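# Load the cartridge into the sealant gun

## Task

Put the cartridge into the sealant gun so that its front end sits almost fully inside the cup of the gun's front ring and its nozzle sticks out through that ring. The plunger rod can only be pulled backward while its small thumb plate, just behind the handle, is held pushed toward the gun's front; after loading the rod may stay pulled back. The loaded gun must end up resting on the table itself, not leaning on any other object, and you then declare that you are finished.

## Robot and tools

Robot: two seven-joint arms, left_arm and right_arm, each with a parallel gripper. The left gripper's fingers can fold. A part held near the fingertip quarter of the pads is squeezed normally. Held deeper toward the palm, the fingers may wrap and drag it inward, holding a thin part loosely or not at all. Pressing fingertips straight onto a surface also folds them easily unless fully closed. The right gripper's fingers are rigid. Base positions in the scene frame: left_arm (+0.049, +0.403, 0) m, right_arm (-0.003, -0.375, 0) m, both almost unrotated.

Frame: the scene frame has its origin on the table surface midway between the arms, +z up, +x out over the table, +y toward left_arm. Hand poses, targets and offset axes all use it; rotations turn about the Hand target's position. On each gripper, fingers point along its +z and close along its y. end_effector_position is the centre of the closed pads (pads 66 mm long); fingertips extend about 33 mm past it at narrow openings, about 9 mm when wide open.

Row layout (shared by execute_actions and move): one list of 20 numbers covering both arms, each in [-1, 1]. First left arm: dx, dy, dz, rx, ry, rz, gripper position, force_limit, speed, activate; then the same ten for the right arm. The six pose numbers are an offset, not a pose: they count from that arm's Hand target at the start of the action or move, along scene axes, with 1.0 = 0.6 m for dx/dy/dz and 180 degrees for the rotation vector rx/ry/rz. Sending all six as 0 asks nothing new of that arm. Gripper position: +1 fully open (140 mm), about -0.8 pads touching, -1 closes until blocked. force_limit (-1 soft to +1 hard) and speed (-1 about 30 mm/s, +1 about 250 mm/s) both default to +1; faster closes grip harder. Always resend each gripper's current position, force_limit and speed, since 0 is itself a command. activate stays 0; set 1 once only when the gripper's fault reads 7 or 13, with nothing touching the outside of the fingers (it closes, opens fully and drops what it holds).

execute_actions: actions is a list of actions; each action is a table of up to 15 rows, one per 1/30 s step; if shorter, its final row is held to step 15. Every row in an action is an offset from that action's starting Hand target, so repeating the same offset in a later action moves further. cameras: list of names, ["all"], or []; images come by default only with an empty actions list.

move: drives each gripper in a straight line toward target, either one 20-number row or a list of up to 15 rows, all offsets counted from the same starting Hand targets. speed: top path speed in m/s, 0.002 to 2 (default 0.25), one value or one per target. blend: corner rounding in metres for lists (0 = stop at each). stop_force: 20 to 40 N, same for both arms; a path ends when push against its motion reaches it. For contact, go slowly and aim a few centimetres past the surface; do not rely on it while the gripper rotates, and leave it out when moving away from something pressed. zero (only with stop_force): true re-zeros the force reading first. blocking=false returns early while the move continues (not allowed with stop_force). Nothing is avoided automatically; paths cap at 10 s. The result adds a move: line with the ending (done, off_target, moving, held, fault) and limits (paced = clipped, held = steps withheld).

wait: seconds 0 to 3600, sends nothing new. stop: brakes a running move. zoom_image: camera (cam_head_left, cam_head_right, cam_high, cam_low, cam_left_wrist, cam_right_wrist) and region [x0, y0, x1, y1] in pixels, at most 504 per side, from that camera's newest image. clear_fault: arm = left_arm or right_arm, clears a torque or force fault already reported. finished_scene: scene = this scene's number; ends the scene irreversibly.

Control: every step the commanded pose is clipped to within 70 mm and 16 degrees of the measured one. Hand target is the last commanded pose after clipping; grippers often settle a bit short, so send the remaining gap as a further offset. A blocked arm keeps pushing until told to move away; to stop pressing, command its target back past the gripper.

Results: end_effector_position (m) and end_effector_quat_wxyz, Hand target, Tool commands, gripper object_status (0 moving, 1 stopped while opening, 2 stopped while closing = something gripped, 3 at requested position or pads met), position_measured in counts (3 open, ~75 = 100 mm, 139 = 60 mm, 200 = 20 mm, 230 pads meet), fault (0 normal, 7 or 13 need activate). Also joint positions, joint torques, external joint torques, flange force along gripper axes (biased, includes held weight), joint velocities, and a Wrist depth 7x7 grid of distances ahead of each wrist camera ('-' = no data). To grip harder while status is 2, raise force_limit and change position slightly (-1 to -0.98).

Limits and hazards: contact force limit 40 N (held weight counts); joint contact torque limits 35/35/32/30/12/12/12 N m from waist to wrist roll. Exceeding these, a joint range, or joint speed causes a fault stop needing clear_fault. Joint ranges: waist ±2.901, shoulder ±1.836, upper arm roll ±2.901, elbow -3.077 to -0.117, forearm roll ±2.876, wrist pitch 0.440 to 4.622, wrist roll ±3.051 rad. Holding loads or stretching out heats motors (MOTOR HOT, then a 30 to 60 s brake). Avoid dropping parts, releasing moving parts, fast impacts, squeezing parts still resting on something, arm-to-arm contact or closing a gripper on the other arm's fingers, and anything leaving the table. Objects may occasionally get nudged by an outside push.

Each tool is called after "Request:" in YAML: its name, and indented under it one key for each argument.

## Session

Request:
execute_actions:
  actions: []

Scene clock: 0.00 s.
left_arm: end_effector_position=(+0.2000, +0.0340, +0.3253) position_measured=3 object_status=3 fault=0 end_effector_quat_wxyz=(-0.107, +0.273, +0.889, -0.351) | right_arm: end_effector_position=(+0.3400, -0.1214, +0.2485) position_measured=3 object_status=3 fault=0 end_effector_quat_wxyz=(-0.397, +0.177, +0.862, +0.261)
Joint positions: left_arm=[-1.291 -0.829 0.498 -2.679 -0.417 2.114 1.466] | right_arm=[0.34 0.09 -0.184 -2.114 0.727 1.464 1.868]
Joint velocities: within noise
Joint torques (N m): no reading
External joint torques (N m): no reading
Flange force (N): no reading
Wrist depth (mm): cam_left_wrist=[2491 3014 795 550 434 356 310 / 361 406 612 588 438 379 317 / 353 413 556 597 461 391 325 / 381 412 538 623 494 141 325 / - 97 973 - - 132 93 / - 2086 2597 - 564 443 90 / - 2219 2872 374 572 - -] | cam_right_wrist=[433 - 537 - 617 903 - / 405 445 511 579 651 832 - / 368 407 459 - 544 - - / 340 123 408 - - 136 688 / - 107 - 407 - 127 102 / - 309 341 363 407 457 92 / - 293 314 352 370 409 -]
Hand target: left_arm +0.2000, +0.0340, +0.3253; -0.107, +0.273, +0.889, -0.351 | right_arm +0.3400, -0.1214, +0.2485; -0.397, +0.177, +0.862, +0.261
Tool commands: left_gripper/position=+1.0 left_gripper/force_limit=+1.0 left_gripper/speed=+1.0 left_gripper/activate=+0.0 right_gripper/position=+1.0 right_gripper/force_limit=+1.0 right_gripper/speed=+1.0 right_gripper/activate=+0.0
camera_calibration:
cam_left_wrist: T_world_to_cam=[[0.41759, 0.59482, -0.68688, 0.13355], [0.90423, -0.34635, 0.24981, -0.24531], [-0.08931, -0.72542, -0.68249, 0.40825]] pos_world=[0.20251, 0.13176, 0.43164]
cam_right_wrist: T_world_to_cam=[[0.51467, 0.79405, 0.32342, -0.1509], [0.78917, -0.29128, -0.5407, -0.1653], [-0.33514, 0.53352, -0.77656, 0.50926]] pos_world=[0.37879, -0.20002, 0.3549]

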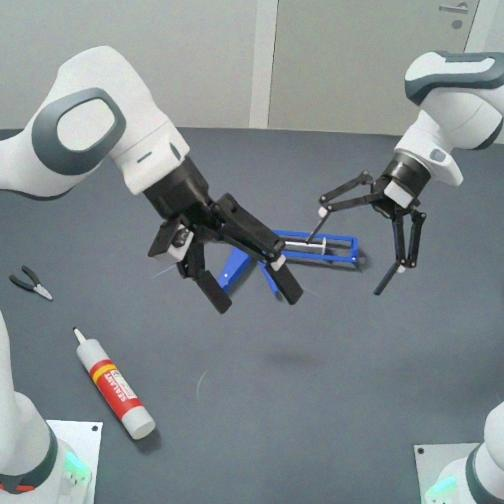

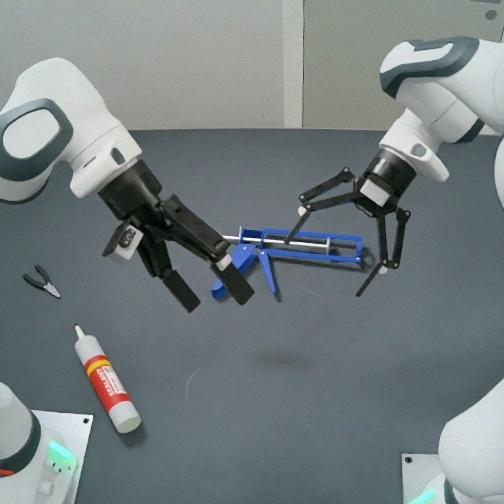

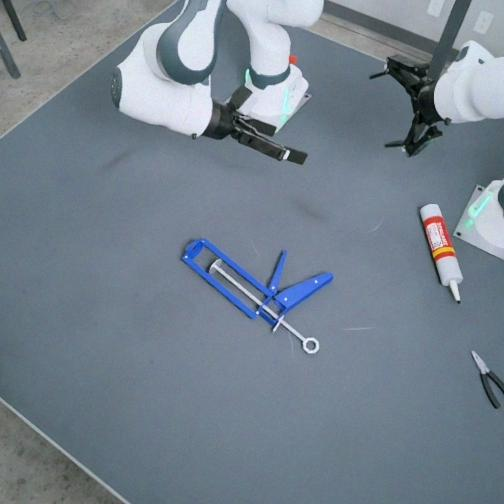

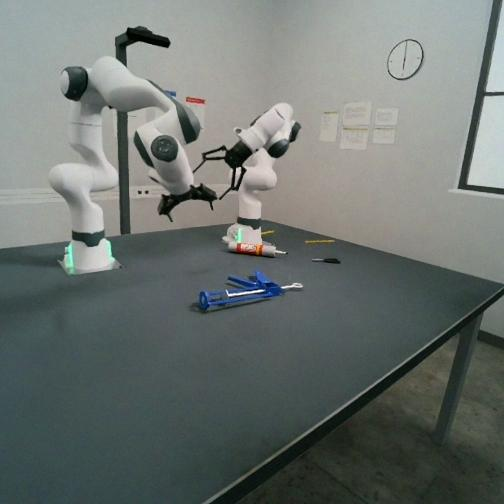

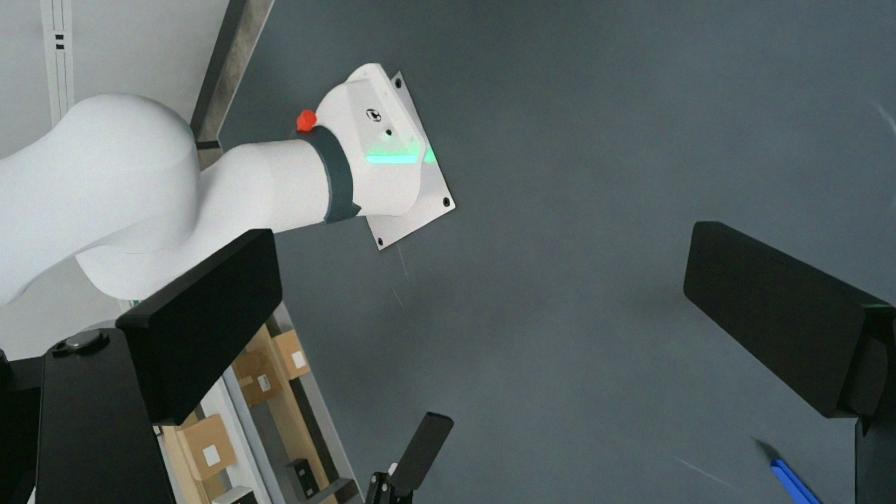

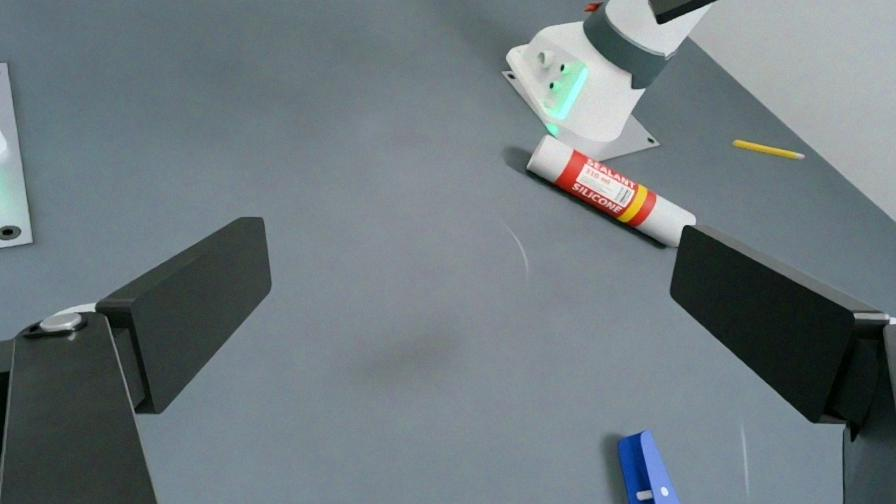

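Request:
move:
  target: [0.2167, 0.5433, -0.2088, 0.2407, 0.1891, 0.272, 1, 1, 1, 0, 0.3833, -0.0143, 0.0025, 0.0417, -0.3562, 0.5205, 1, 1, 1, 0]
  speed: 0.35
  cameras: ["all"]

Scene clock: 73.47 s.
left_arm: end_effector_position=(+0.3304, +0.3590, +0.2001) position_measured=3 object_status=3 fault=0 end_effector_quat_wxyz=(-0.287, -0.269, +0.915, -0.088) | right_arm: end_effector_position=(+0.5694, -0.1301, +0.2493) position_measured=3 object_status=3 fault=0 end_effector_quat_wxyz=(-0.002, -0.641, +0.767, +0.000)
Joint positions: left_arm=[-0.588 -0.327 0.667 -2.439 -0.115 1.652 1.052] | right_arm=[0.348 0.213 0.115 -1.715 -0.027 1.922 0.601]
Joint velocities: left_arm=[within noise] | right_arm=[0.001 0 -0.001 0 -0.001 0 -0.006]
Joint torques (N m): left_arm=[-0.83 -13.38 -5.98 20.71 0.34 0.46 -0.09] | right_arm=[-0.95 -41.51 0.62 24.2 0.71 2.63 -0.29]
External joint torques (N m): left_arm=[-0.86 -0.39 -0.71 -0.49 0.4 -0.3 -0.11] | right_arm=[-0.94 -2.25 -0.33 -0.44 0.01 0.13 -0.29]
Flange force (N): left_arm=[3.7 0.6 1.1] | right_arm=[6.7 7.0 0.1]
Wrist depth (mm): cam_left_wrist=[424 419 413 414 407 283 247 / 403 408 397 384 383 327 365 / 380 381 375 368 370 362 361 / 364 358 358 350 353 142 346 / - 102 341 339 337 331 93 / - 324 328 323 322 317 90 / - 316 315 312 310 307 -] | cam_right_wrist=[335 341 342 338 346 - 347 / 354 356 - 360 361 360 363 / 374 376 375 371 378 - 382 / 390 123 393 388 395 146 400 / - 107 414 396 421 127 97 / - 438 452 452 404 447 92 / - 467 470 463 - - -]
Hand target: left_arm +0.3300, +0.3599, +0.2001; -0.288, -0.271, +0.914, -0.086 | right_arm +0.5700, -0.1300, +0.2500; +0.000, -0.643, +0.766, +0.000
Off the commanded pose: left_arm 0.001 m, 0 deg | right_arm 0.001 m, 0 deg.
move: done
cam_left_wrist: T_world_to_cam=[[-0.53781, 0.8429, -0.01702, -0.10775], [0.81441, 0.5142, -0.26894, -0.39494], [-0.21794, -0.1585, -0.96301, 0.46525]] pos_world=[0.36509, 0.36764, 0.33998]
cam_right_wrist: T_world_to_cam=[[-0.98554, 0.16874, 0.01516, 0.58744], [0.16378, 0.92599, 0.34018, -0.05365], [0.04336, 0.33775, -0.94024, 0.39123]] pos_world=[0.57077, -0.18158, 0.37719]

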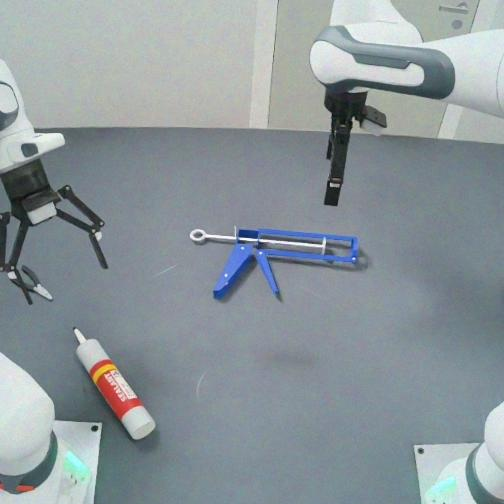

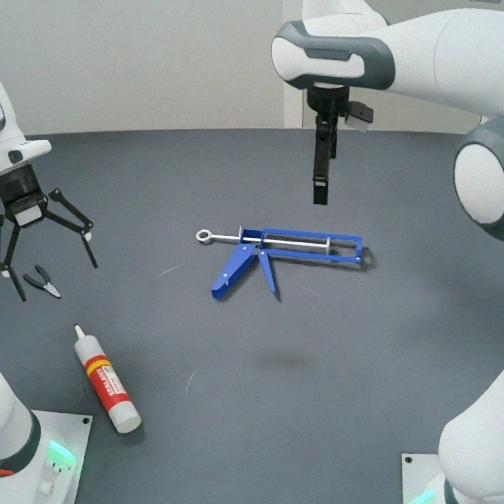

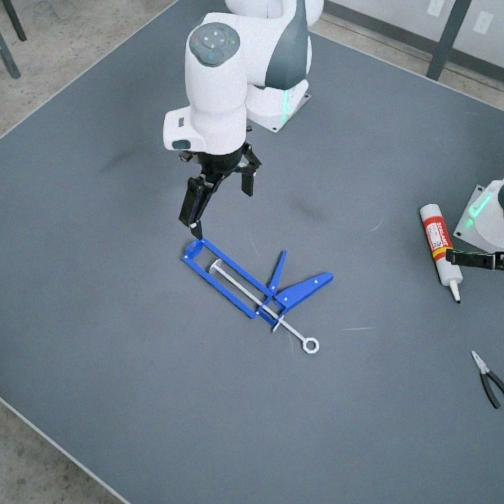

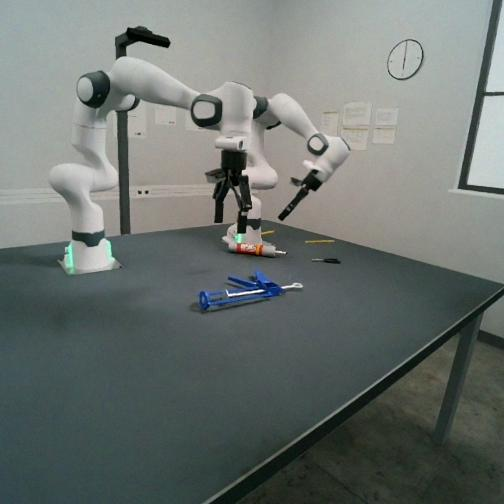

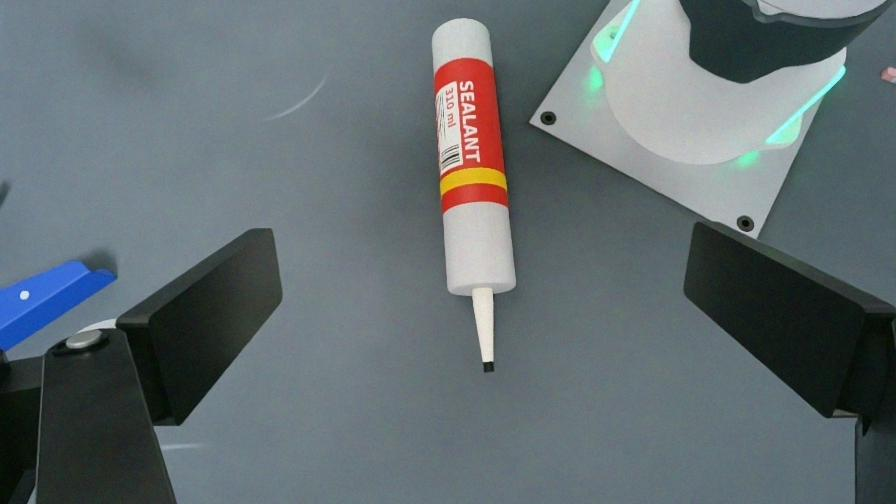

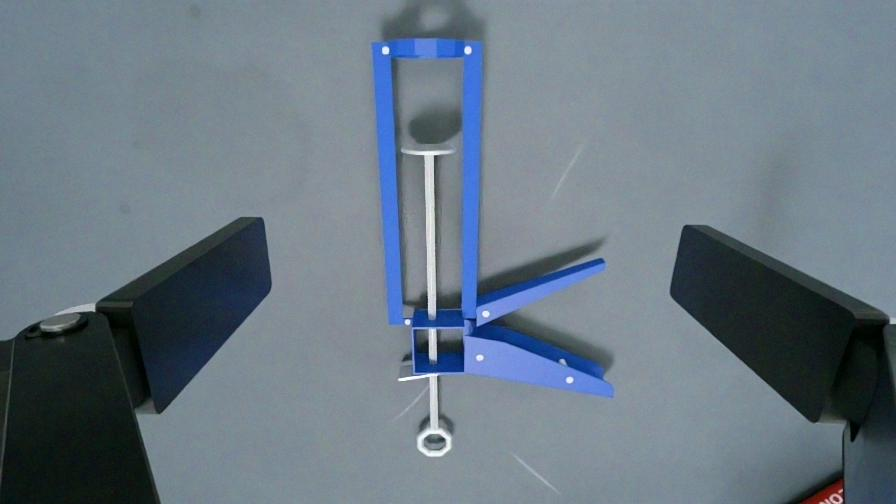

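Request:
move:
  target:
    - [-0.1183, -0.0738, -0.2578, 0, 0, 0.0156, 0.35, -0.7, 1, 0, 0.0338, 0.0077, -0.3467, 0, 0, 0.003, 1, -1, 1, 0]
    - [-0.1183, -0.0738, -0.2578, 0, 0, 0.0156, -1, -0.6, -1, 0, 0.0338, 0.0077, -0.3467, 0, 0, 0.003, -1, -1, -1, 0]
  speed: 0.18
  cameras: ["cam_left_wrist","cam_right_wrist","cam_head_right"]

Scene clock: 110.33 s.
left_arm: end_effector_position=(+0.2579, +0.3160, +0.0457) position_measured=157 object_status=2 fault=0 end_effector_quat_wxyz=(-0.287, -0.294, +0.907, -0.092) | right_arm: end_effector_position=(+0.5902, -0.1265, +0.0417) position_measured=109 object_status=0 fault=0 end_effector_quat_wxyz=(-0.001, -0.646, +0.763, +0.001)
Joint positions: left_arm=[-0.672 -0.187 0.694 -2.816 -0.268 2.145 1.148] | right_arm=[0.359 0.502 0.092 -1.847 -0.061 2.345 0.602]
Joint torques (N m): left_arm=[-2.04 -12.92 -2.39 15.07 -0.33 1.09 0.26] | right_arm=[0.16 -46.94 1.43 21.84 0.6 2.37 0.04]
External joint torques (N m): left_arm=[-2.09 -0.2 0.07 -0.49 -0.46 0.43 0.24] | right_arm=[-0.03 -1.57 -0.63 -0.13 0.07 -0.15 0.04]
Flange force (N): left_arm=[-2.1 -4.8 5.8] | right_arm=[2.5 3.6 -2.8]
Wrist depth (mm): cam_left_wrist=[228 226 225 168 222 219 171 / 215 215 214 158 210 210 180 / 205 204 203 151 199 201 195 / 195 195 194 144 146 191 190 / 185 186 98 135 125 91 182 / - 73 - - - - 70 / - - - 142 167 - -] | cam_right_wrist=[155 155 154 156 155 158 160 / 162 163 143 164 163 166 166 / 171 171 170 152 152 174 175 / 180 181 151 182 156 182 185 / - 86 109 191 168 93 92 / - 89 202 182 183 65 90 / - - 216 214 199 - -]
Hand target: left_arm +0.2590, +0.3157, +0.0454; -0.286, -0.293, +0.908, -0.093 | right_arm +0.5902, -0.1254, +0.0420; +0.000, -0.647, +0.763, +0.000
Off the commanded pose: left_arm 0.001 m, 0 deg | right_arm 0.001 m, 0 deg.
move: done
cam_left_wrist: T_world_to_cam=[[-0.5804, 0.81429, -0.0087, -0.09338], [0.78526, 0.55682, -0.27079, -0.36107], [-0.21565, -0.164, -0.9626, 0.29508]] pos_world=[0.29297, 0.32549, 0.18546]
cam_right_wrist: T_world_to_cam=[[-0.9875, 0.15696, 0.01464, 0.61027], [0.15241, 0.92686, 0.34307, 0.01695], [0.04028, 0.34101, -0.9392, 0.19607]] pos_world=[0.59216, -0.17837, 0.16939]
Images, in order (width x height): cam_head_right 504x504, cam_left_wrist 896x504, cam_right_wrist 896x504.

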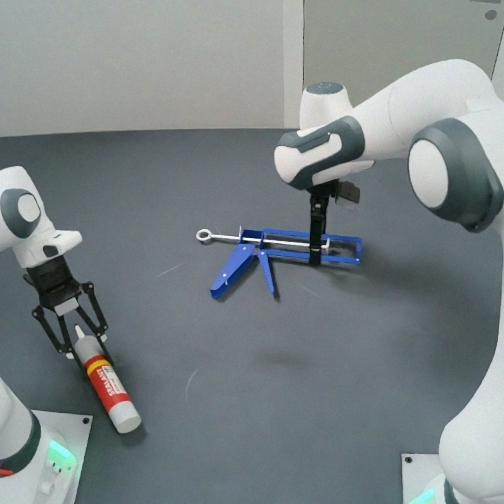

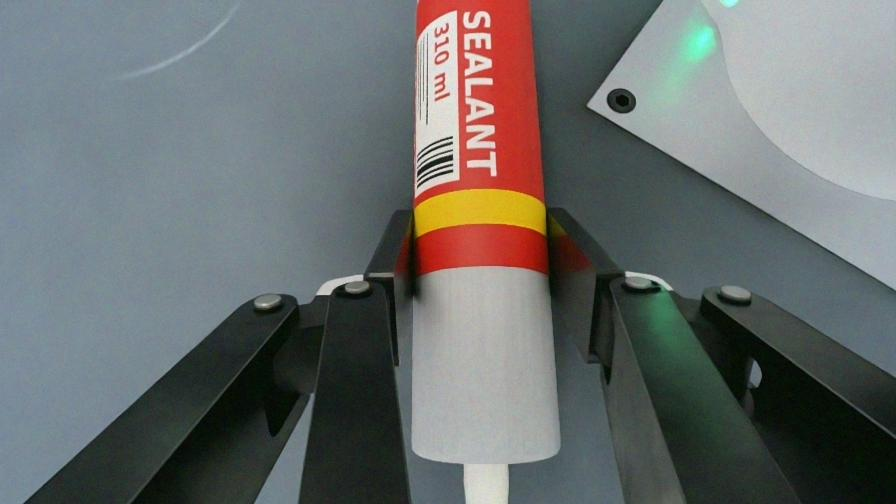

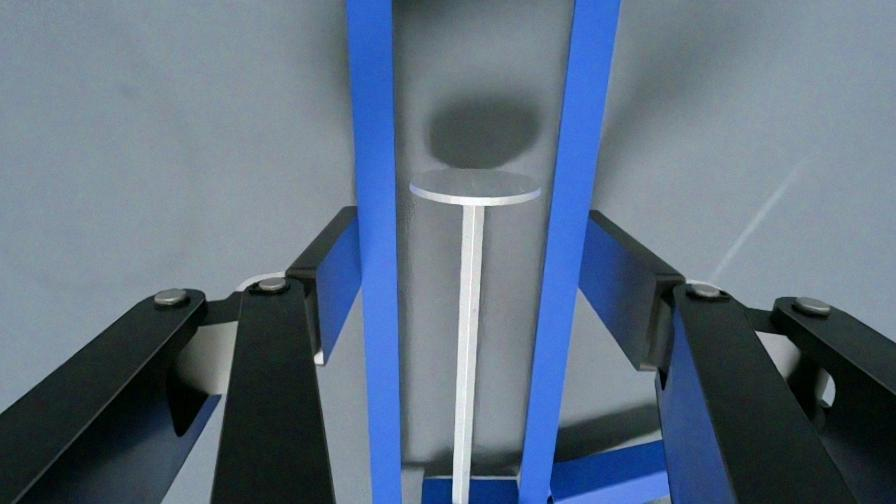

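Request:
move:
  target:
    - [0.1983,-0.2633,0.002,0,0,0,-1,-0.6,-1,0,-0.15,-0.2,0,0,0,0,-1,-1,-1,0]
    - [0.1983,-0.2633,0.002,0,0,0,0.35,-0.6,-0.6,0,-0.15,-0.2,0,0,0,0,0.5,-1,-0.6,0]
    - [0.2916,-0.1966,0.1687,0,0,0,0.35,-0.6,-0.6,0,-0.15,-0.2,0.31,0,0,0,0.5,-1,-0.6,0]
  speed: [0.1,0.1,0.25]
  cameras: ["cam_left_wrist","cam_right_wrist","cam_head_right","cam_low"]

Scene clock: 122.63 s.
left_arm: end_effector_position=(+0.4344, +0.1967, +0.1468) position_measured=85 object_status=3 fault=0 end_effector_quat_wxyz=(-0.285, -0.291, +0.908, -0.095) | right_arm: end_effector_position=(+0.5010, -0.2458, +0.2283) position_measured=66 object_status=3 fault=0 end_effector_quat_wxyz=(+0.000, -0.646, +0.763, -0.003)
Joint positions: left_arm=[-0.807 0.147 0.61 -2.154 -0.521 1.78 1.021] | right_arm=[0.193 -0.091 0.106 -2.153 0.006 2.065 0.414]
Joint velocities: left_arm=[-0.001 0 0 0.001 0.001 -0.001 -0.005] | right_arm=[0 0.001 0 0 0 -0.004 -0.002]
Joint torques (N m): left_arm=[-1.42 -28.86 2.67 20.42 0.52 0.5 -0.05] | right_arm=[-0.62 -28.98 -1.72 24.38 1.01 2.27 -0.22]
External joint torques (N m): left_arm=[-1.45 -0.7 0.13 -0.47 0.58 -0.28 -0.06] | right_arm=[-0.86 -0.47 -1.58 0.21 0.36 -0.26 -0.22]
Flange force (N): left_arm=[5.1 3.3 0.5] | right_arm=[2.9 -0.3 -1.5]
Wrist depth (mm): cam_left_wrist=[358 352 351 342 346 340 341 / 312 307 333 285 329 325 323 / 310 318 317 270 313 309 307 / 305 305 298 296 295 295 293 / 297 92 143 285 284 109 88 / - - 276 274 273 - - / - - 265 262 262 - -] | cam_right_wrist=[323 343 325 321 323 327 327 / 336 338 342 335 338 342 - / - 363 353 332 364 358 362 / - 371 152 365 372 368 371 / - 86 388 383 401 107 86 / - 65 422 398 412 106 72 / - - - 447 448 73 -]
Hand target: left_arm +0.4340, +0.1977, +0.1466; -0.286, -0.293, +0.908, -0.093 | right_arm +0.5002, -0.2454, +0.2280; +0.000, -0.647, +0.763, +0.000
Off the commanded pose: left_arm 0.001 m, 0 deg | right_arm 0.001 m, 0 deg.
move: done
cam_left_wrist: T_world_to_cam=[[-0.57848, 0.8155, -0.01776, 0.10727], [0.78829, 0.55332, -0.26913, -0.40677], [-0.20965, -0.16968, -0.96294, 0.40953]] pos_world=[0.46857, 0.20708, 0.28679]
cam_right_wrist: T_world_to_cam=[[-0.98773, 0.15596, 0.00813, 0.53939], [0.14938, 0.92831, 0.34048, 0.07961], [0.04556, 0.33751, -0.94022, 0.41233]] pos_world=[0.50209, -0.29719, 0.35619]
Images, in order (width x height): cam_head_right 504x504, cam_low 504x504, cam_left_wrist 896x504, cam_right_wrist 896x504.

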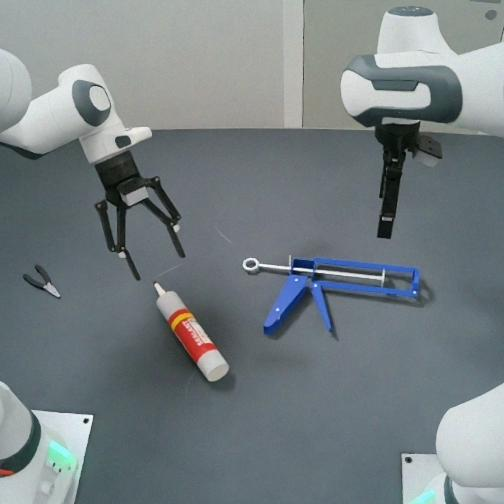

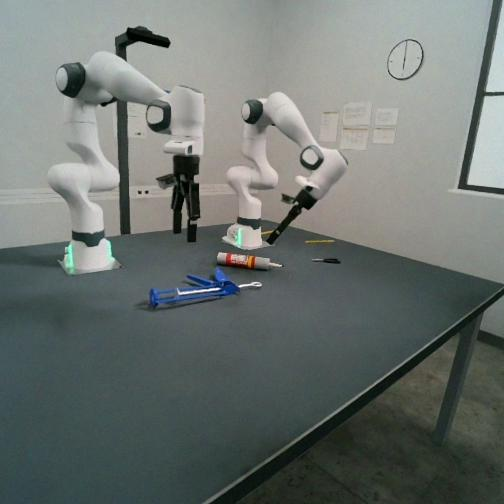

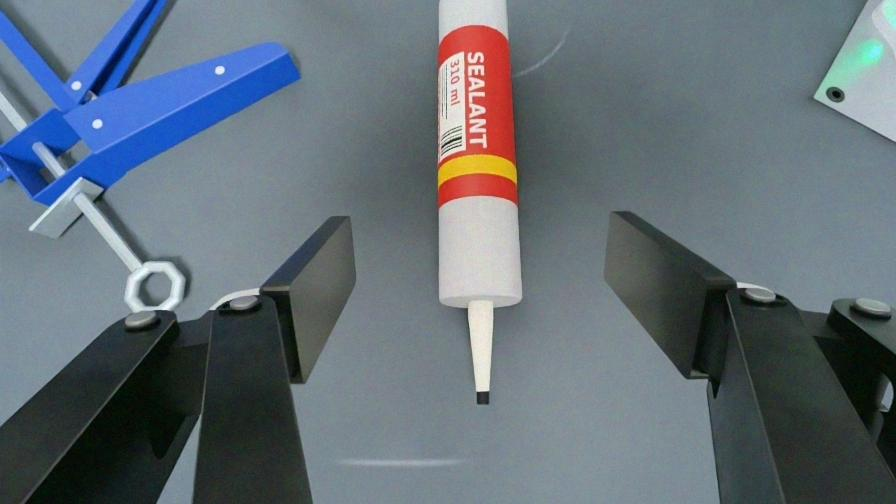

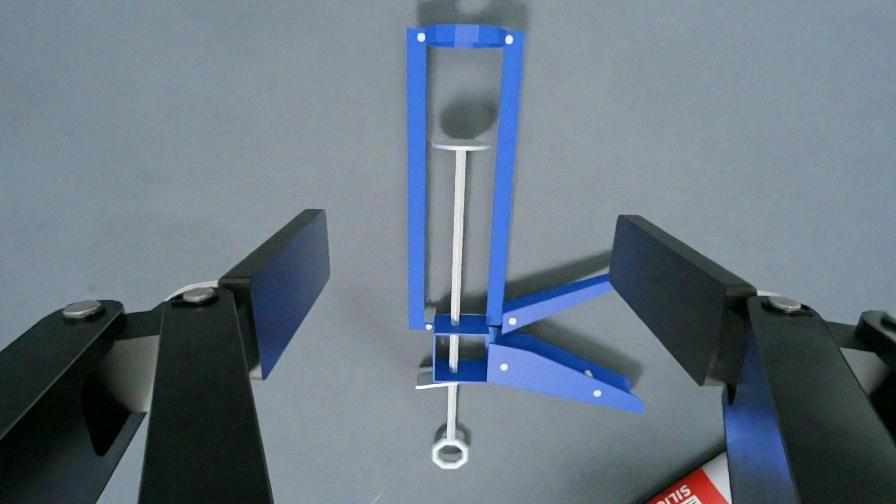

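Request:
move:
  target: [0.2177,-0.1498,-0.0863,-0.0479,0.0308,0.2423,0.1,-0.7,1,0, 0.06,0.3008,-0.18,0,0,0.494,-0.39,-0.5,1,0]
  speed: 0.3
  cameras: ["cam_left_wrist","cam_right_wrist","cam_low"]

Scene clock: 165.00 s.
left_arm: end_effector_position=(+0.5635, +0.1084, +0.0948) position_measured=117 object_status=3 fault=0 end_effector_quat_wxyz=(-0.295, -0.589, +0.712, -0.244) | right_arm: end_effector_position=(+0.5347, -0.0644, +0.1199) position_measured=178 object_status=3 fault=0 end_effector_quat_wxyz=(+0.000, +0.995, -0.095, -0.001)
Joint positions: left_arm=[-0.758 0.41 0.585 -2.086 -1.186 1.994 0.773] | right_arm=[0.226 0.344 0.373 -1.9 -0.153 2.215 -0.757]
Joint velocities: left_arm=[within noise] | right_arm=[-0.003 0 0 0.002 -0.001 0 -0.006]
Joint torques (N m): left_arm=[-1.69 -36.19 6.27 18.73 -0.79 0.65 -0.08] | right_arm=[-0.85 -40.03 3.96 23.28 0.39 2.56 -0.23]
External joint torques (N m): left_arm=[-1.69 -1.1 -0.38 -0.39 -0.47 0.17 -0.1] | right_arm=[-0.88 -0.21 -0.44 0.1 -0.24 -0.1 -0.23]
Flange force (N): left_arm=[4.1 5.9 0.6] | right_arm=[0.7 1.5 -0.6]
Wrist depth (mm): cam_left_wrist=[339 338 335 328 291 287 - / 306 303 303 302 301 294 300 / 282 278 275 275 275 274 273 / 251 255 255 250 245 252 248 / 241 90 105 235 231 94 87 / - 75 219 219 218 - 68 / - - 205 205 205 - -] | cam_right_wrist=[224 225 226 225 227 227 230 / 234 237 237 241 237 236 239 / 251 249 248 248 237 251 234 / 265 264 262 261 156 262 248 / 273 273 88 244 96 90 279 / - 66 74 266 - - 68 / - 65 - - - - 65]
Hand target: left_arm +0.5646, +0.1078, +0.0948; -0.294, -0.591, +0.710, -0.245 | right_arm +0.5362, -0.0649, +0.1200; +0.000, +0.996, -0.092, +0.000
Off the commanded pose: left_arm 0.001 m, 0 deg | right_arm 0.002 m, 0 deg.
move: done
cam_left_wrist: T_world_to_cam=[[-0.98162, 0.19048, -0.01207, 0.54743], [0.17686, 0.88402, -0.4327, -0.14946], [-0.07175, -0.42688, -0.90146, 0.31589]] pos_world=[0.58647, 0.1627, 0.2267]
cam_right_wrist: T_world_to_cam=[[-0.1803, -0.98353, 0.01234, 0.03975], [-0.92222, 0.1734, 0.34561, 0.46688], [-0.34206, 0.05093, -0.9383, 0.43627]] pos_world=[0.58696, -0.06409, 0.2475]
Images, in order (width x height): cam_low 504x504, cam_left_wrist 896x504, cam_right_wrist 896x504.

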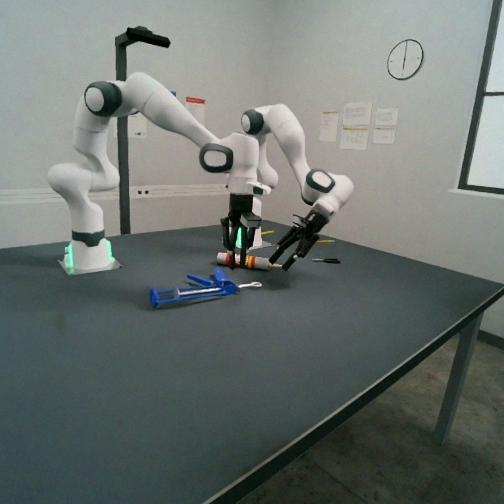

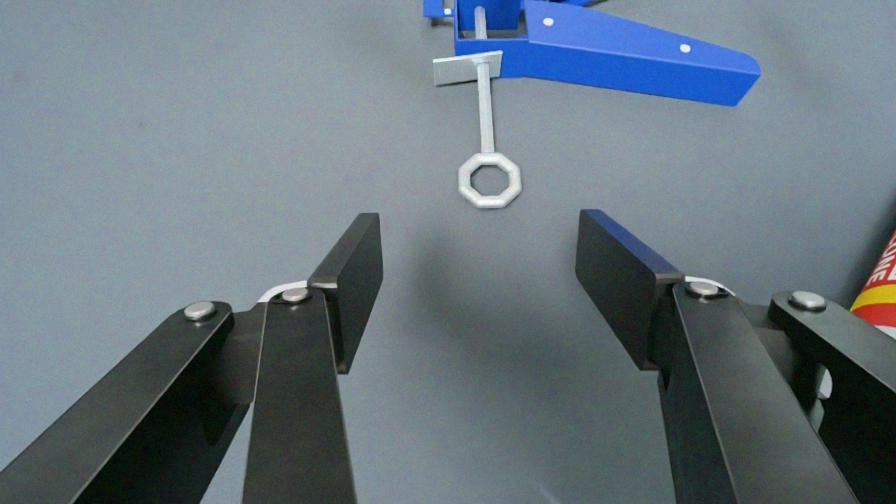

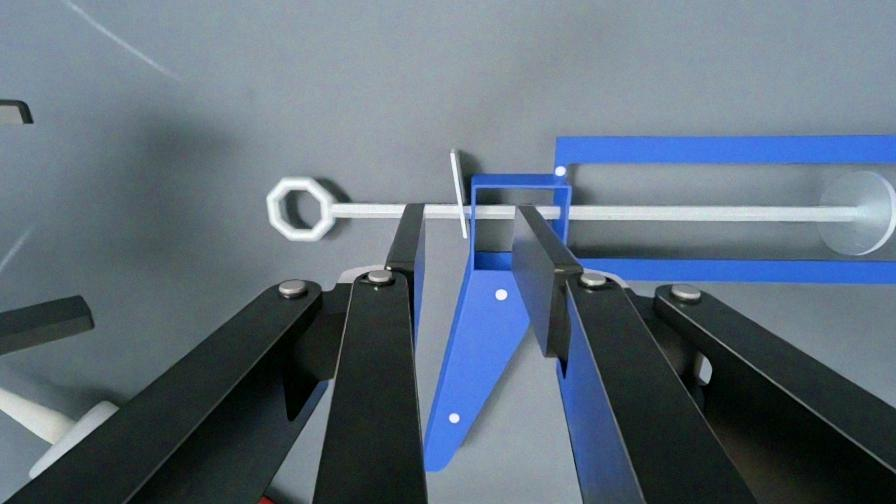

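Request:
move:
  target:
    - [-0.0365,-0.1188,-0.088,0,0,0,0.1,-0.7,1,0, -0.007,-0.0012,-0.05,0,0,0,-0.39,-0.5,1,0]
    - [-0.0365,-0.1188,-0.088,0,0,0,0.1,-0.7,1,0, -0.007,-0.0012,-0.1052,0,0,0,-0.39,-0.5,1,0]
  speed: [0.15,0.08]
  blend: [0.01,0]
  cameras: ["cam_left_wrist","cam_right_wrist"]

Scene clock: 201.97 s.
left_arm: end_effector_position=(+0.5408, +0.0360, +0.0420) position_measured=117 object_status=3 fault=0 end_effector_quat_wxyz=(-0.296, -0.591, +0.710, -0.243) | right_arm: end_effector_position=(+0.5301, -0.0666, +0.0565) position_measured=178 object_status=3 fault=0 end_effector_quat_wxyz=(+0.001, +0.996, -0.091, -0.003)
Joint positions: left_arm=[-0.826 0.507 0.49 -2.081 -1.344 2.106 0.801] | right_arm=[0.249 0.431 0.342 -1.95 -0.194 2.343 -0.736]
Joint velocities: left_arm=[within noise] | right_arm=[0.002 0 -0.002 0 0 0.005 0.006]
Joint torques (N m): left_arm=[-0.88 -38.93 6.87 17.23 -0.66 0.59 0.2] | right_arm=[0.73 -42.41 3.91 21.98 0.29 3.19 0.16]
External joint torques (N m): left_arm=[-0.91 -1.11 -0.15 -0.45 -0.47 0.15 0.18] | right_arm=[0.69 -1.51 -1.11 0.51 -0.28 0.6 0.16]
Flange force (N): left_arm=[2.3 5.6 -0.7] | right_arm=[-1.8 0.6 -0.5]
Wrist depth (mm): cam_left_wrist=[262 262 255 174 209 250 256 / 223 226 232 222 223 211 208 / 212 211 211 210 207 210 211 / 194 195 194 191 175 194 194 / 180 91 99 177 178 94 88 / - 75 168 170 167 - 68 / - - - 157 157 - -] | cam_right_wrist=[168 166 169 169 170 171 172 / 175 172 178 178 179 178 181 / 186 185 188 186 177 190 192 / 196 196 194 195 155 201 198 / 211 204 87 186 96 90 210 / - 66 74 192 - - 72 / - 65 - 207 - - 65]
Hand target: left_arm +0.5427, +0.0365, +0.0420; -0.294, -0.591, +0.710, -0.245 | right_arm +0.5320, -0.0656, +0.0569; +0.000, +0.996, -0.092, +0.000
Off the commanded pose: left_arm 0.002 m, 0 deg | right_arm 0.002 m, 0 deg.
move: done
cam_left_wrist: T_world_to_cam=[[-0.98233, 0.18707, -0.00615, 0.53858], [0.17125, 0.88503, -0.43289, -0.10126], [-0.07554, -0.4263, -0.90142, 0.23774]] pos_world=[0.56437, 0.09021, 0.17378]
cam_right_wrist: T_world_to_cam=[[-0.17323, -0.98476, 0.01545, 0.03351], [-0.92183, 0.16764, 0.34945, 0.48404], [-0.34672, 0.04629, -0.93683, 0.37731]] pos_world=[0.58283, -0.06561, 0.18381]

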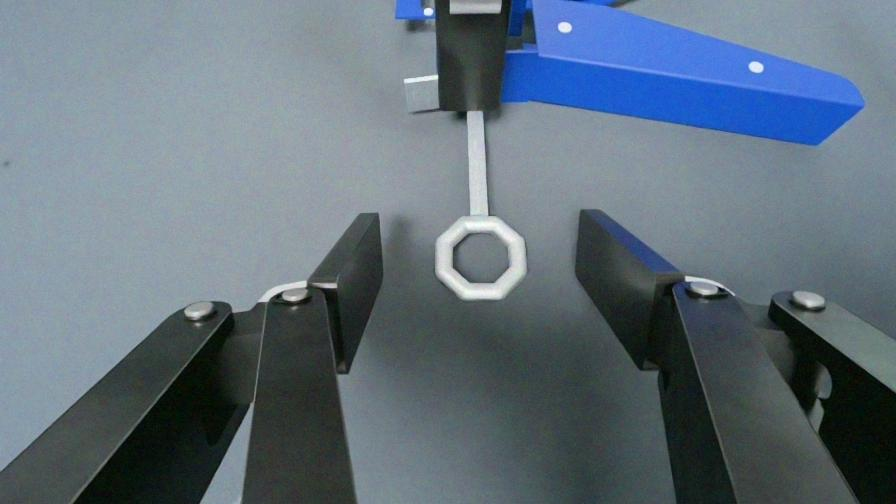

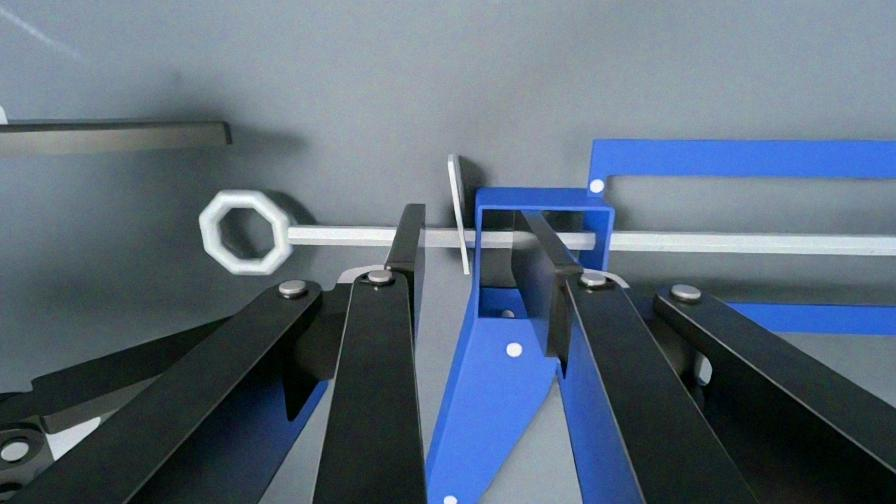

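Request:
move:
  target:
    - [0,0,0,0,0,0,-1,-0.6,-1,0, 0,0,0,0,0,0,-1,-0.3,-1,0]
    - [0.0395,0.213,-0.005,0,0,0,-1,-0.6,-1,0, 0,0,0,0,0,0,-1,-0.3,-1,0]
  speed: 0.09
  cameras: ["cam_left_wrist","cam_right_wrist"]

Scene clock: 213.83 s.
left_arm: end_effector_position=(+0.5631, +0.1568, +0.0401) position_measured=178 object_status=2 fault=0 end_effector_quat_wxyz=(-0.300, -0.590, +0.709, -0.245) | right_arm: end_effector_position=(+0.5334, -0.0613, +0.0590) position_measured=223 object_status=2 fault=0 end_effector_quat_wxyz=(-0.004, +0.996, -0.091, +0.003)
Joint positions: left_arm=[-0.667 0.531 0.584 -2.077 -1.237 1.945 0.918] | right_arm=[0.255 0.43 0.34 -1.948 -0.194 2.357 -0.733]
Joint velocities: left_arm=[0 0.001 -0.001 0 -0.002 -0.001 0.006] | right_arm=[within noise]
Joint torques (N m): left_arm=[1.87 -37.73 11.62 16.82 0.89 0.96 0.35] | right_arm=[-1.83 -41.57 2.66 20.02 0.16 1.79 -0.02]
External joint torques (N m): left_arm=[1.87 -1.06 3.28 -0.36 1.18 0.7 0.33] | right_arm=[-1.81 -0.45 -2.31 -1.65 -0.41 -0.87 -0.02]
Flange force (N): left_arm=[0.5 4.8 -7.1] | right_arm=[-3.2 6.8 -1.2]
Wrist depth (mm): cam_left_wrist=[256 256 255 250 255 255 255 / 232 231 230 229 229 230 229 / 210 210 210 210 209 210 209 / 193 193 192 186 189 192 186 / 179 181 91 175 118 92 164 / 168 70 76 168 - - - / - - - 155 - - -] | cam_right_wrist=[172 172 172 172 173 173 174 / 181 181 181 181 182 182 182 / 191 191 191 189 188 178 192 / 199 202 202 141 198 198 203 / 213 213 88 88 89 187 210 / 224 - 69 66 - 68 226 / - - 68 - - 63 -]
Hand target: left_arm +0.5664, +0.1643, +0.0390; -0.294, -0.591, +0.710, -0.245 | right_arm +0.5320, -0.0656, +0.0569; +0.000, +0.996, -0.092, +0.000
Off the commanded pose: left_arm 0.008 m, 1 deg | right_arm 0.005 m, 1 deg.
move: off_target (left_arm)
cam_left_wrist: T_world_to_cam=[[-0.98212, 0.18819, -0.00448, 0.53752], [0.17084, 0.8811, -0.441, -0.21163], [-0.07904, -0.43388, -0.8975, 0.29224]] pos_world=[0.58717, 0.21211, 0.17136]
cam_right_wrist: T_world_to_cam=[[-0.17178, -0.98513, 0.00431, 0.03913], [-0.92691, 0.1631, 0.33798, 0.48848], [-0.33365, 0.05406, -0.94115, 0.37438]] pos_world=[0.58441, -0.06136, 0.18709]

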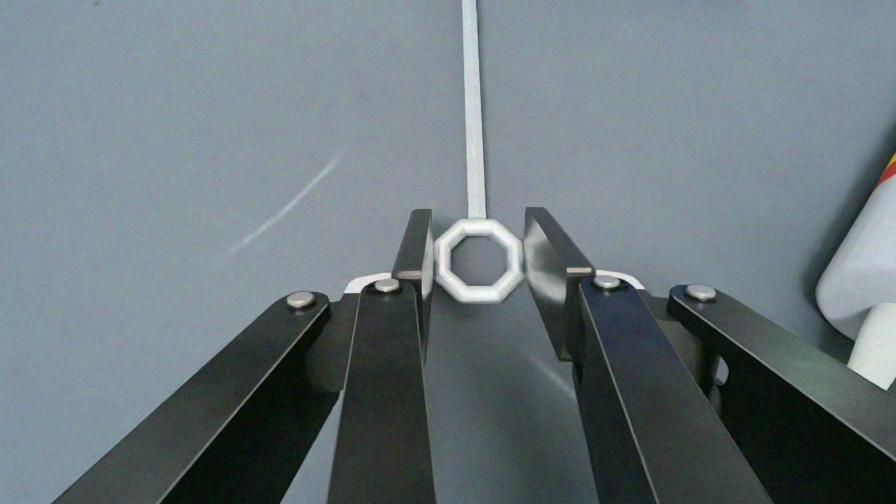

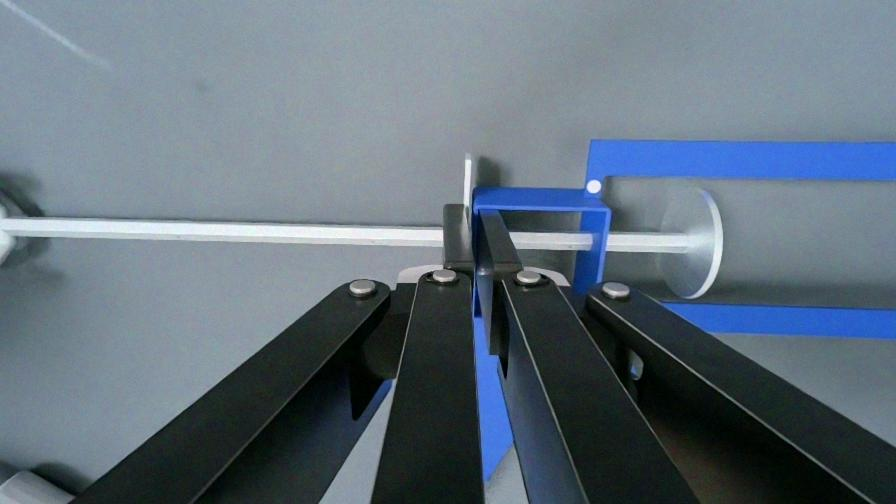

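Request:
move:
  target: [0.0103,0.0557,-0.003,0,0,0,-1,-0.6,-1,0, 0,0,0,0,0,0,-1,-0.3,-1,0]
  speed: 0.06
  cameras: ["cam_right_wrist"]

Scene clock: 219.87 s.
left_arm: end_effector_position=(+0.5688, +0.1885, +0.0390) position_measured=178 object_status=2 fault=0 end_effector_quat_wxyz=(-0.302, -0.589, +0.709, -0.245) | right_arm: end_effector_position=(+0.5339, -0.0604, +0.0600) position_measured=223 object_status=2 fault=0 end_effector_quat_wxyz=(-0.004, +0.996, -0.090, +0.004)
Joint positions: left_arm=[-0.623 0.554 0.61 -2.056 -1.213 1.894 0.949] | right_arm=[0.256 0.429 0.341 -1.948 -0.194 2.357 -0.733]
Joint velocities: left_arm=[-0.001 -0.001 0.002 0.001 0 -0.001 0.006] | right_arm=[within noise]
Joint torques (N m): left_arm=[1.98 -37.54 12.98 16.76 0.97 1.43 0.34] | right_arm=[-2.1 -40.86 2.34 19.18 0.11 1.44 -0.06]
External joint torques (N m): left_arm=[1.97 -0.71 4 -0.24 1.27 1.23 0.32] | right_arm=[-2.02 0.42 -2.58 -2.64 -0.45 -1.24 -0.05]
Flange force (N): left_arm=[0.3 4.9 -6.7] | right_arm=[-3.9 7.9 -0.1]
Wrist depth (mm): cam_left_wrist=[256 255 255 254 254 255 254 / 231 230 230 229 228 229 229 / 210 208 209 208 208 208 177 / 192 192 192 186 188 191 177 / 177 180 92 174 118 92 171 / 167 70 76 167 - - - / - - - 153 - - -] | cam_right_wrist=[173 173 173 174 174 174 174 / 184 182 182 182 185 183 183 / 191 192 191 189 178 192 193 / 202 203 203 117 176 203 204 / 215 212 88 88 89 187 211 / 226 - 69 66 - 68 227 / - - 67 - - 63 -]
Hand target: left_arm +0.5726, +0.1978, +0.0372; -0.294, -0.591, +0.710, -0.245 | right_arm +0.5320, -0.0656, +0.0569; +0.000, +0.996, -0.092, +0.000
Off the commanded pose: left_arm 0.010 m, 1 deg | right_arm 0.006 m, 1 deg.
move: off_target (left_arm)
cam_right_wrist: T_world_to_cam=[[-0.17132, -0.98521, 0.00286, 0.03996], [-0.92768, 0.16229, 0.33626, 0.48889], [-0.33176, 0.05495, -0.94176, 0.3745]] pos_world=[0.58462, -0.06056, 0.18818]

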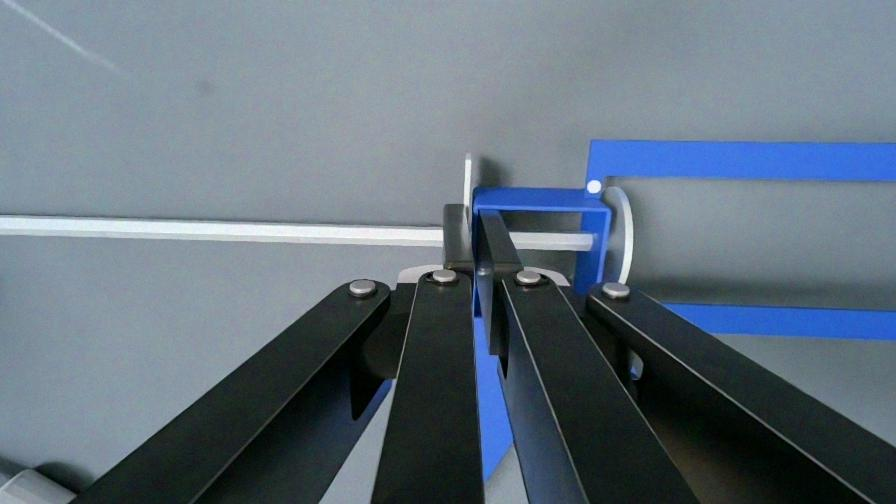

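Request:
move:
  target: [-0.0063,-0.0155,0.003,0,0,0,-1,-0.6,-1,0, 0,0,0,0,0,0,-1,-0.3,-1,0]
  speed: 0.06

Scene clock: 241.80 s.
left_arm: end_effector_position=(+0.5676, +0.1879, +0.0385) position_measured=178 object_status=2 fault=0 end_effector_quat_wxyz=(-0.296, -0.590, +0.711, -0.244) | right_arm: end_effector_position=(+0.5336, -0.0606, +0.0599) position_measured=223 object_status=2 fault=0 end_effector_quat_wxyz=(-0.004, +0.996, -0.090, +0.004)
Joint positions: left_arm=[-0.637 0.545 0.615 -2.068 -1.213 1.911 0.949] | right_arm=[0.256 0.429 0.341 -1.948 -0.194 2.356 -0.733]
Joint velocities: left_arm=[-0.002 -0.002 0 0 -0.001 0.004 -0.001] | right_arm=[within noise]
Joint torques (N m): left_arm=[-1.88 -39.05 9.32 15.94 -0.38 0.41 0.04] | right_arm=[-1.82 -41.27 2.54 20.55 0.39 1.83 -0.06]
External joint torques (N m): left_arm=[-1.85 -2.39 0.38 -1.27 -0.09 0.16 0.01] | right_arm=[-1.82 -0.13 -2.42 -1.13 -0.18 -0.83 -0.06]
Flange force (N): left_arm=[8.8 12.0 -1.8] | right_arm=[-0.9 5.1 -0.9]
Wrist depth (mm): cam_left_wrist=[255 254 256 251 250 249 249 / 229 229 224 222 226 226 225 / 209 208 208 207 207 206 200 / 192 191 191 184 178 190 175 / 177 180 91 171 118 92 170 / 167 70 76 167 - - - / - - - 154 - - -] | cam_right_wrist=[173 173 173 173 174 174 174 / 182 182 181 182 182 183 183 / 191 192 190 190 177 192 193 / 204 203 198 142 176 203 202 / 214 212 87 88 89 187 211 / 225 - 69 66 - 68 227 / - - 67 - - 63 -]
Hand target: left_arm +0.5688, +0.1885, +0.0390; -0.294, -0.591, +0.710, -0.245 | right_arm +0.5320, -0.0656, +0.0569; +0.000, +0.996, -0.092, +0.000
Off the commanded pose: left_arm 0.001 m, 0 deg | right_arm 0.006 m, 1 deg.
move: done

Request:
move:
  target:
    - [0,0,0,0,0,0,-1,-0.6,-1,0, 0,0,0,0,0,0,-0.35,-0.3,-1,0]
    - [0,0,0,0,0,0,-1,-0.6,-1,0, 0,0,0.15,0,0,0,-0.35,-0.3,-1,0]
    - [0,0,0,0,0,0,-1,-0.6,-1,0, -0.3047,0.3183,0.0718,0,0,0.2572,0.2,-0.3,1,0]
  speed: [0.2,0.2,0.35]
  cameras: ["cam_right_wrist","cam_head_left","cam_low"]

Scene clock: 260.37 s.
left_arm: end_effector_position=(+0.5677, +0.1867, +0.0390) position_measured=178 object_status=2 fault=0 end_effector_quat_wxyz=(-0.296, -0.589, +0.711, -0.244) | right_arm: end_effector_position=(+0.3478, +0.1250, +0.0998) position_measured=104 object_status=0 fault=0 end_effector_quat_wxyz=(+0.000, +0.952, +0.305, -0.001)
Joint positions: left_arm=[-0.639 0.544 0.615 -2.068 -1.214 1.912 0.949] | right_arm=[0.422 0.393 0.627 -1.951 -0.292 2.252 -1.038]
Joint torques (N m): left_arm=[-0.99 -38.43 9.88 15.99 -0.18 0.47 0] | right_arm=[-0.62 -36.45 6.77 22.24 0.53 2.57 -0.21]
External joint torques (N m): left_arm=[-0.96 -2.13 1.02 -1.01 0.11 0.23 -0.02] | right_arm=[-0.66 -0.28 -0.98 0.07 -0.11 -0.1 -0.21]
Flange force (N): left_arm=[7.0 10.1 -3.0] | right_arm=[0.0 1.7 -0.4]
Wrist depth (mm): cam_left_wrist=[255 253 252 251 255 249 250 / 230 229 229 227 228 226 225 / 210 209 208 207 207 206 200 / 193 192 191 180 187 190 174 / - 180 91 172 118 92 170 / - 70 76 167 - - - / - - - 154 - - -] | cam_right_wrist=[209 209 209 169 210 211 211 / 219 219 219 178 221 221 223 / 232 231 233 189 232 234 235 / 247 242 157 201 242 245 225 / 253 87 113 212 260 95 94 / - - 278 224 279 69 89 / - - 299 296 301 - -]
Hand target: left_arm +0.5688, +0.1885, +0.0390; -0.294, -0.591, +0.710, -0.245 | right_arm +0.3492, +0.1254, +0.1000; +0.000, +0.952, +0.307, +0.000
Off the commanded pose: left_arm 0.002 m, 0 deg | right_arm 0.001 m, 0 deg.
move: done
cam_right_wrist: T_world_to_cam=[[0.5876, -0.80907, 0.01164, -0.09621], [-0.7617, -0.54824, 0.34533, 0.30305], [-0.27301, -0.21178, -0.93841, 0.35265]] pos_world=[0.38364, 0.16299, 0.2274]
Images, in order (width x height): cam_head_left 504x504, cam_low 504x504, cam_right_wrist 896x504.

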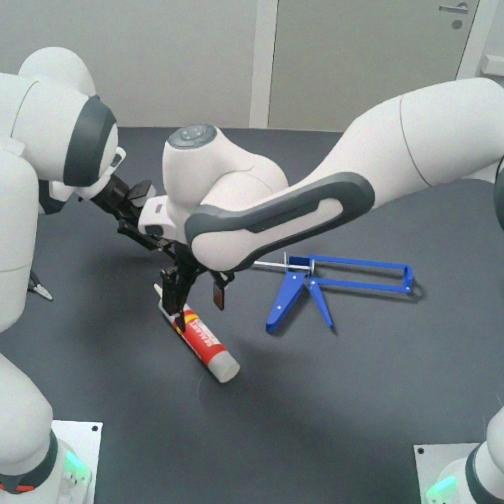

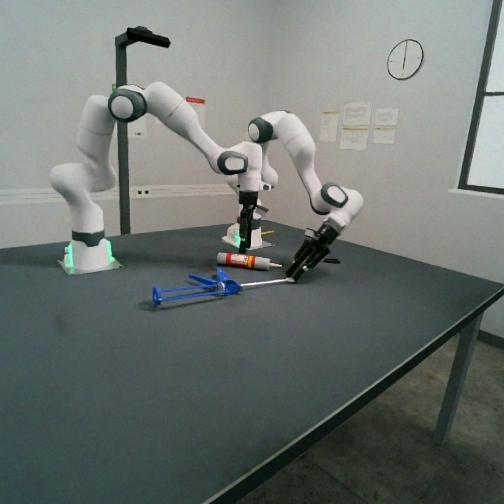

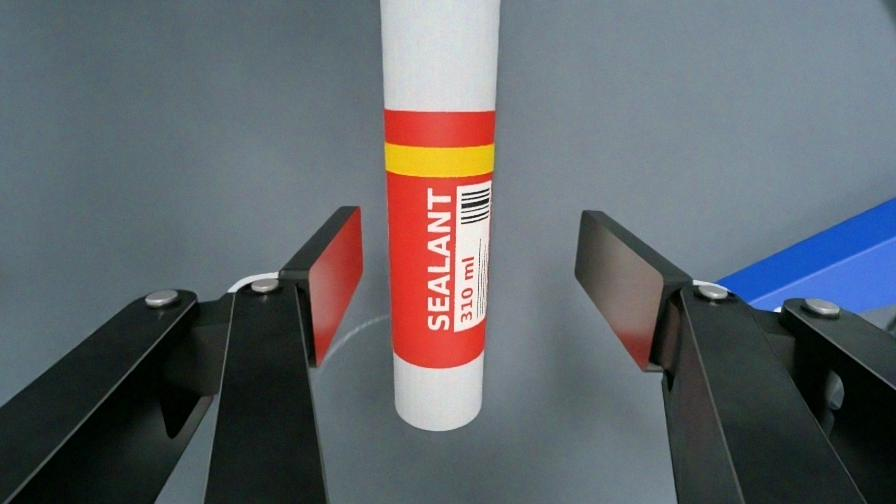

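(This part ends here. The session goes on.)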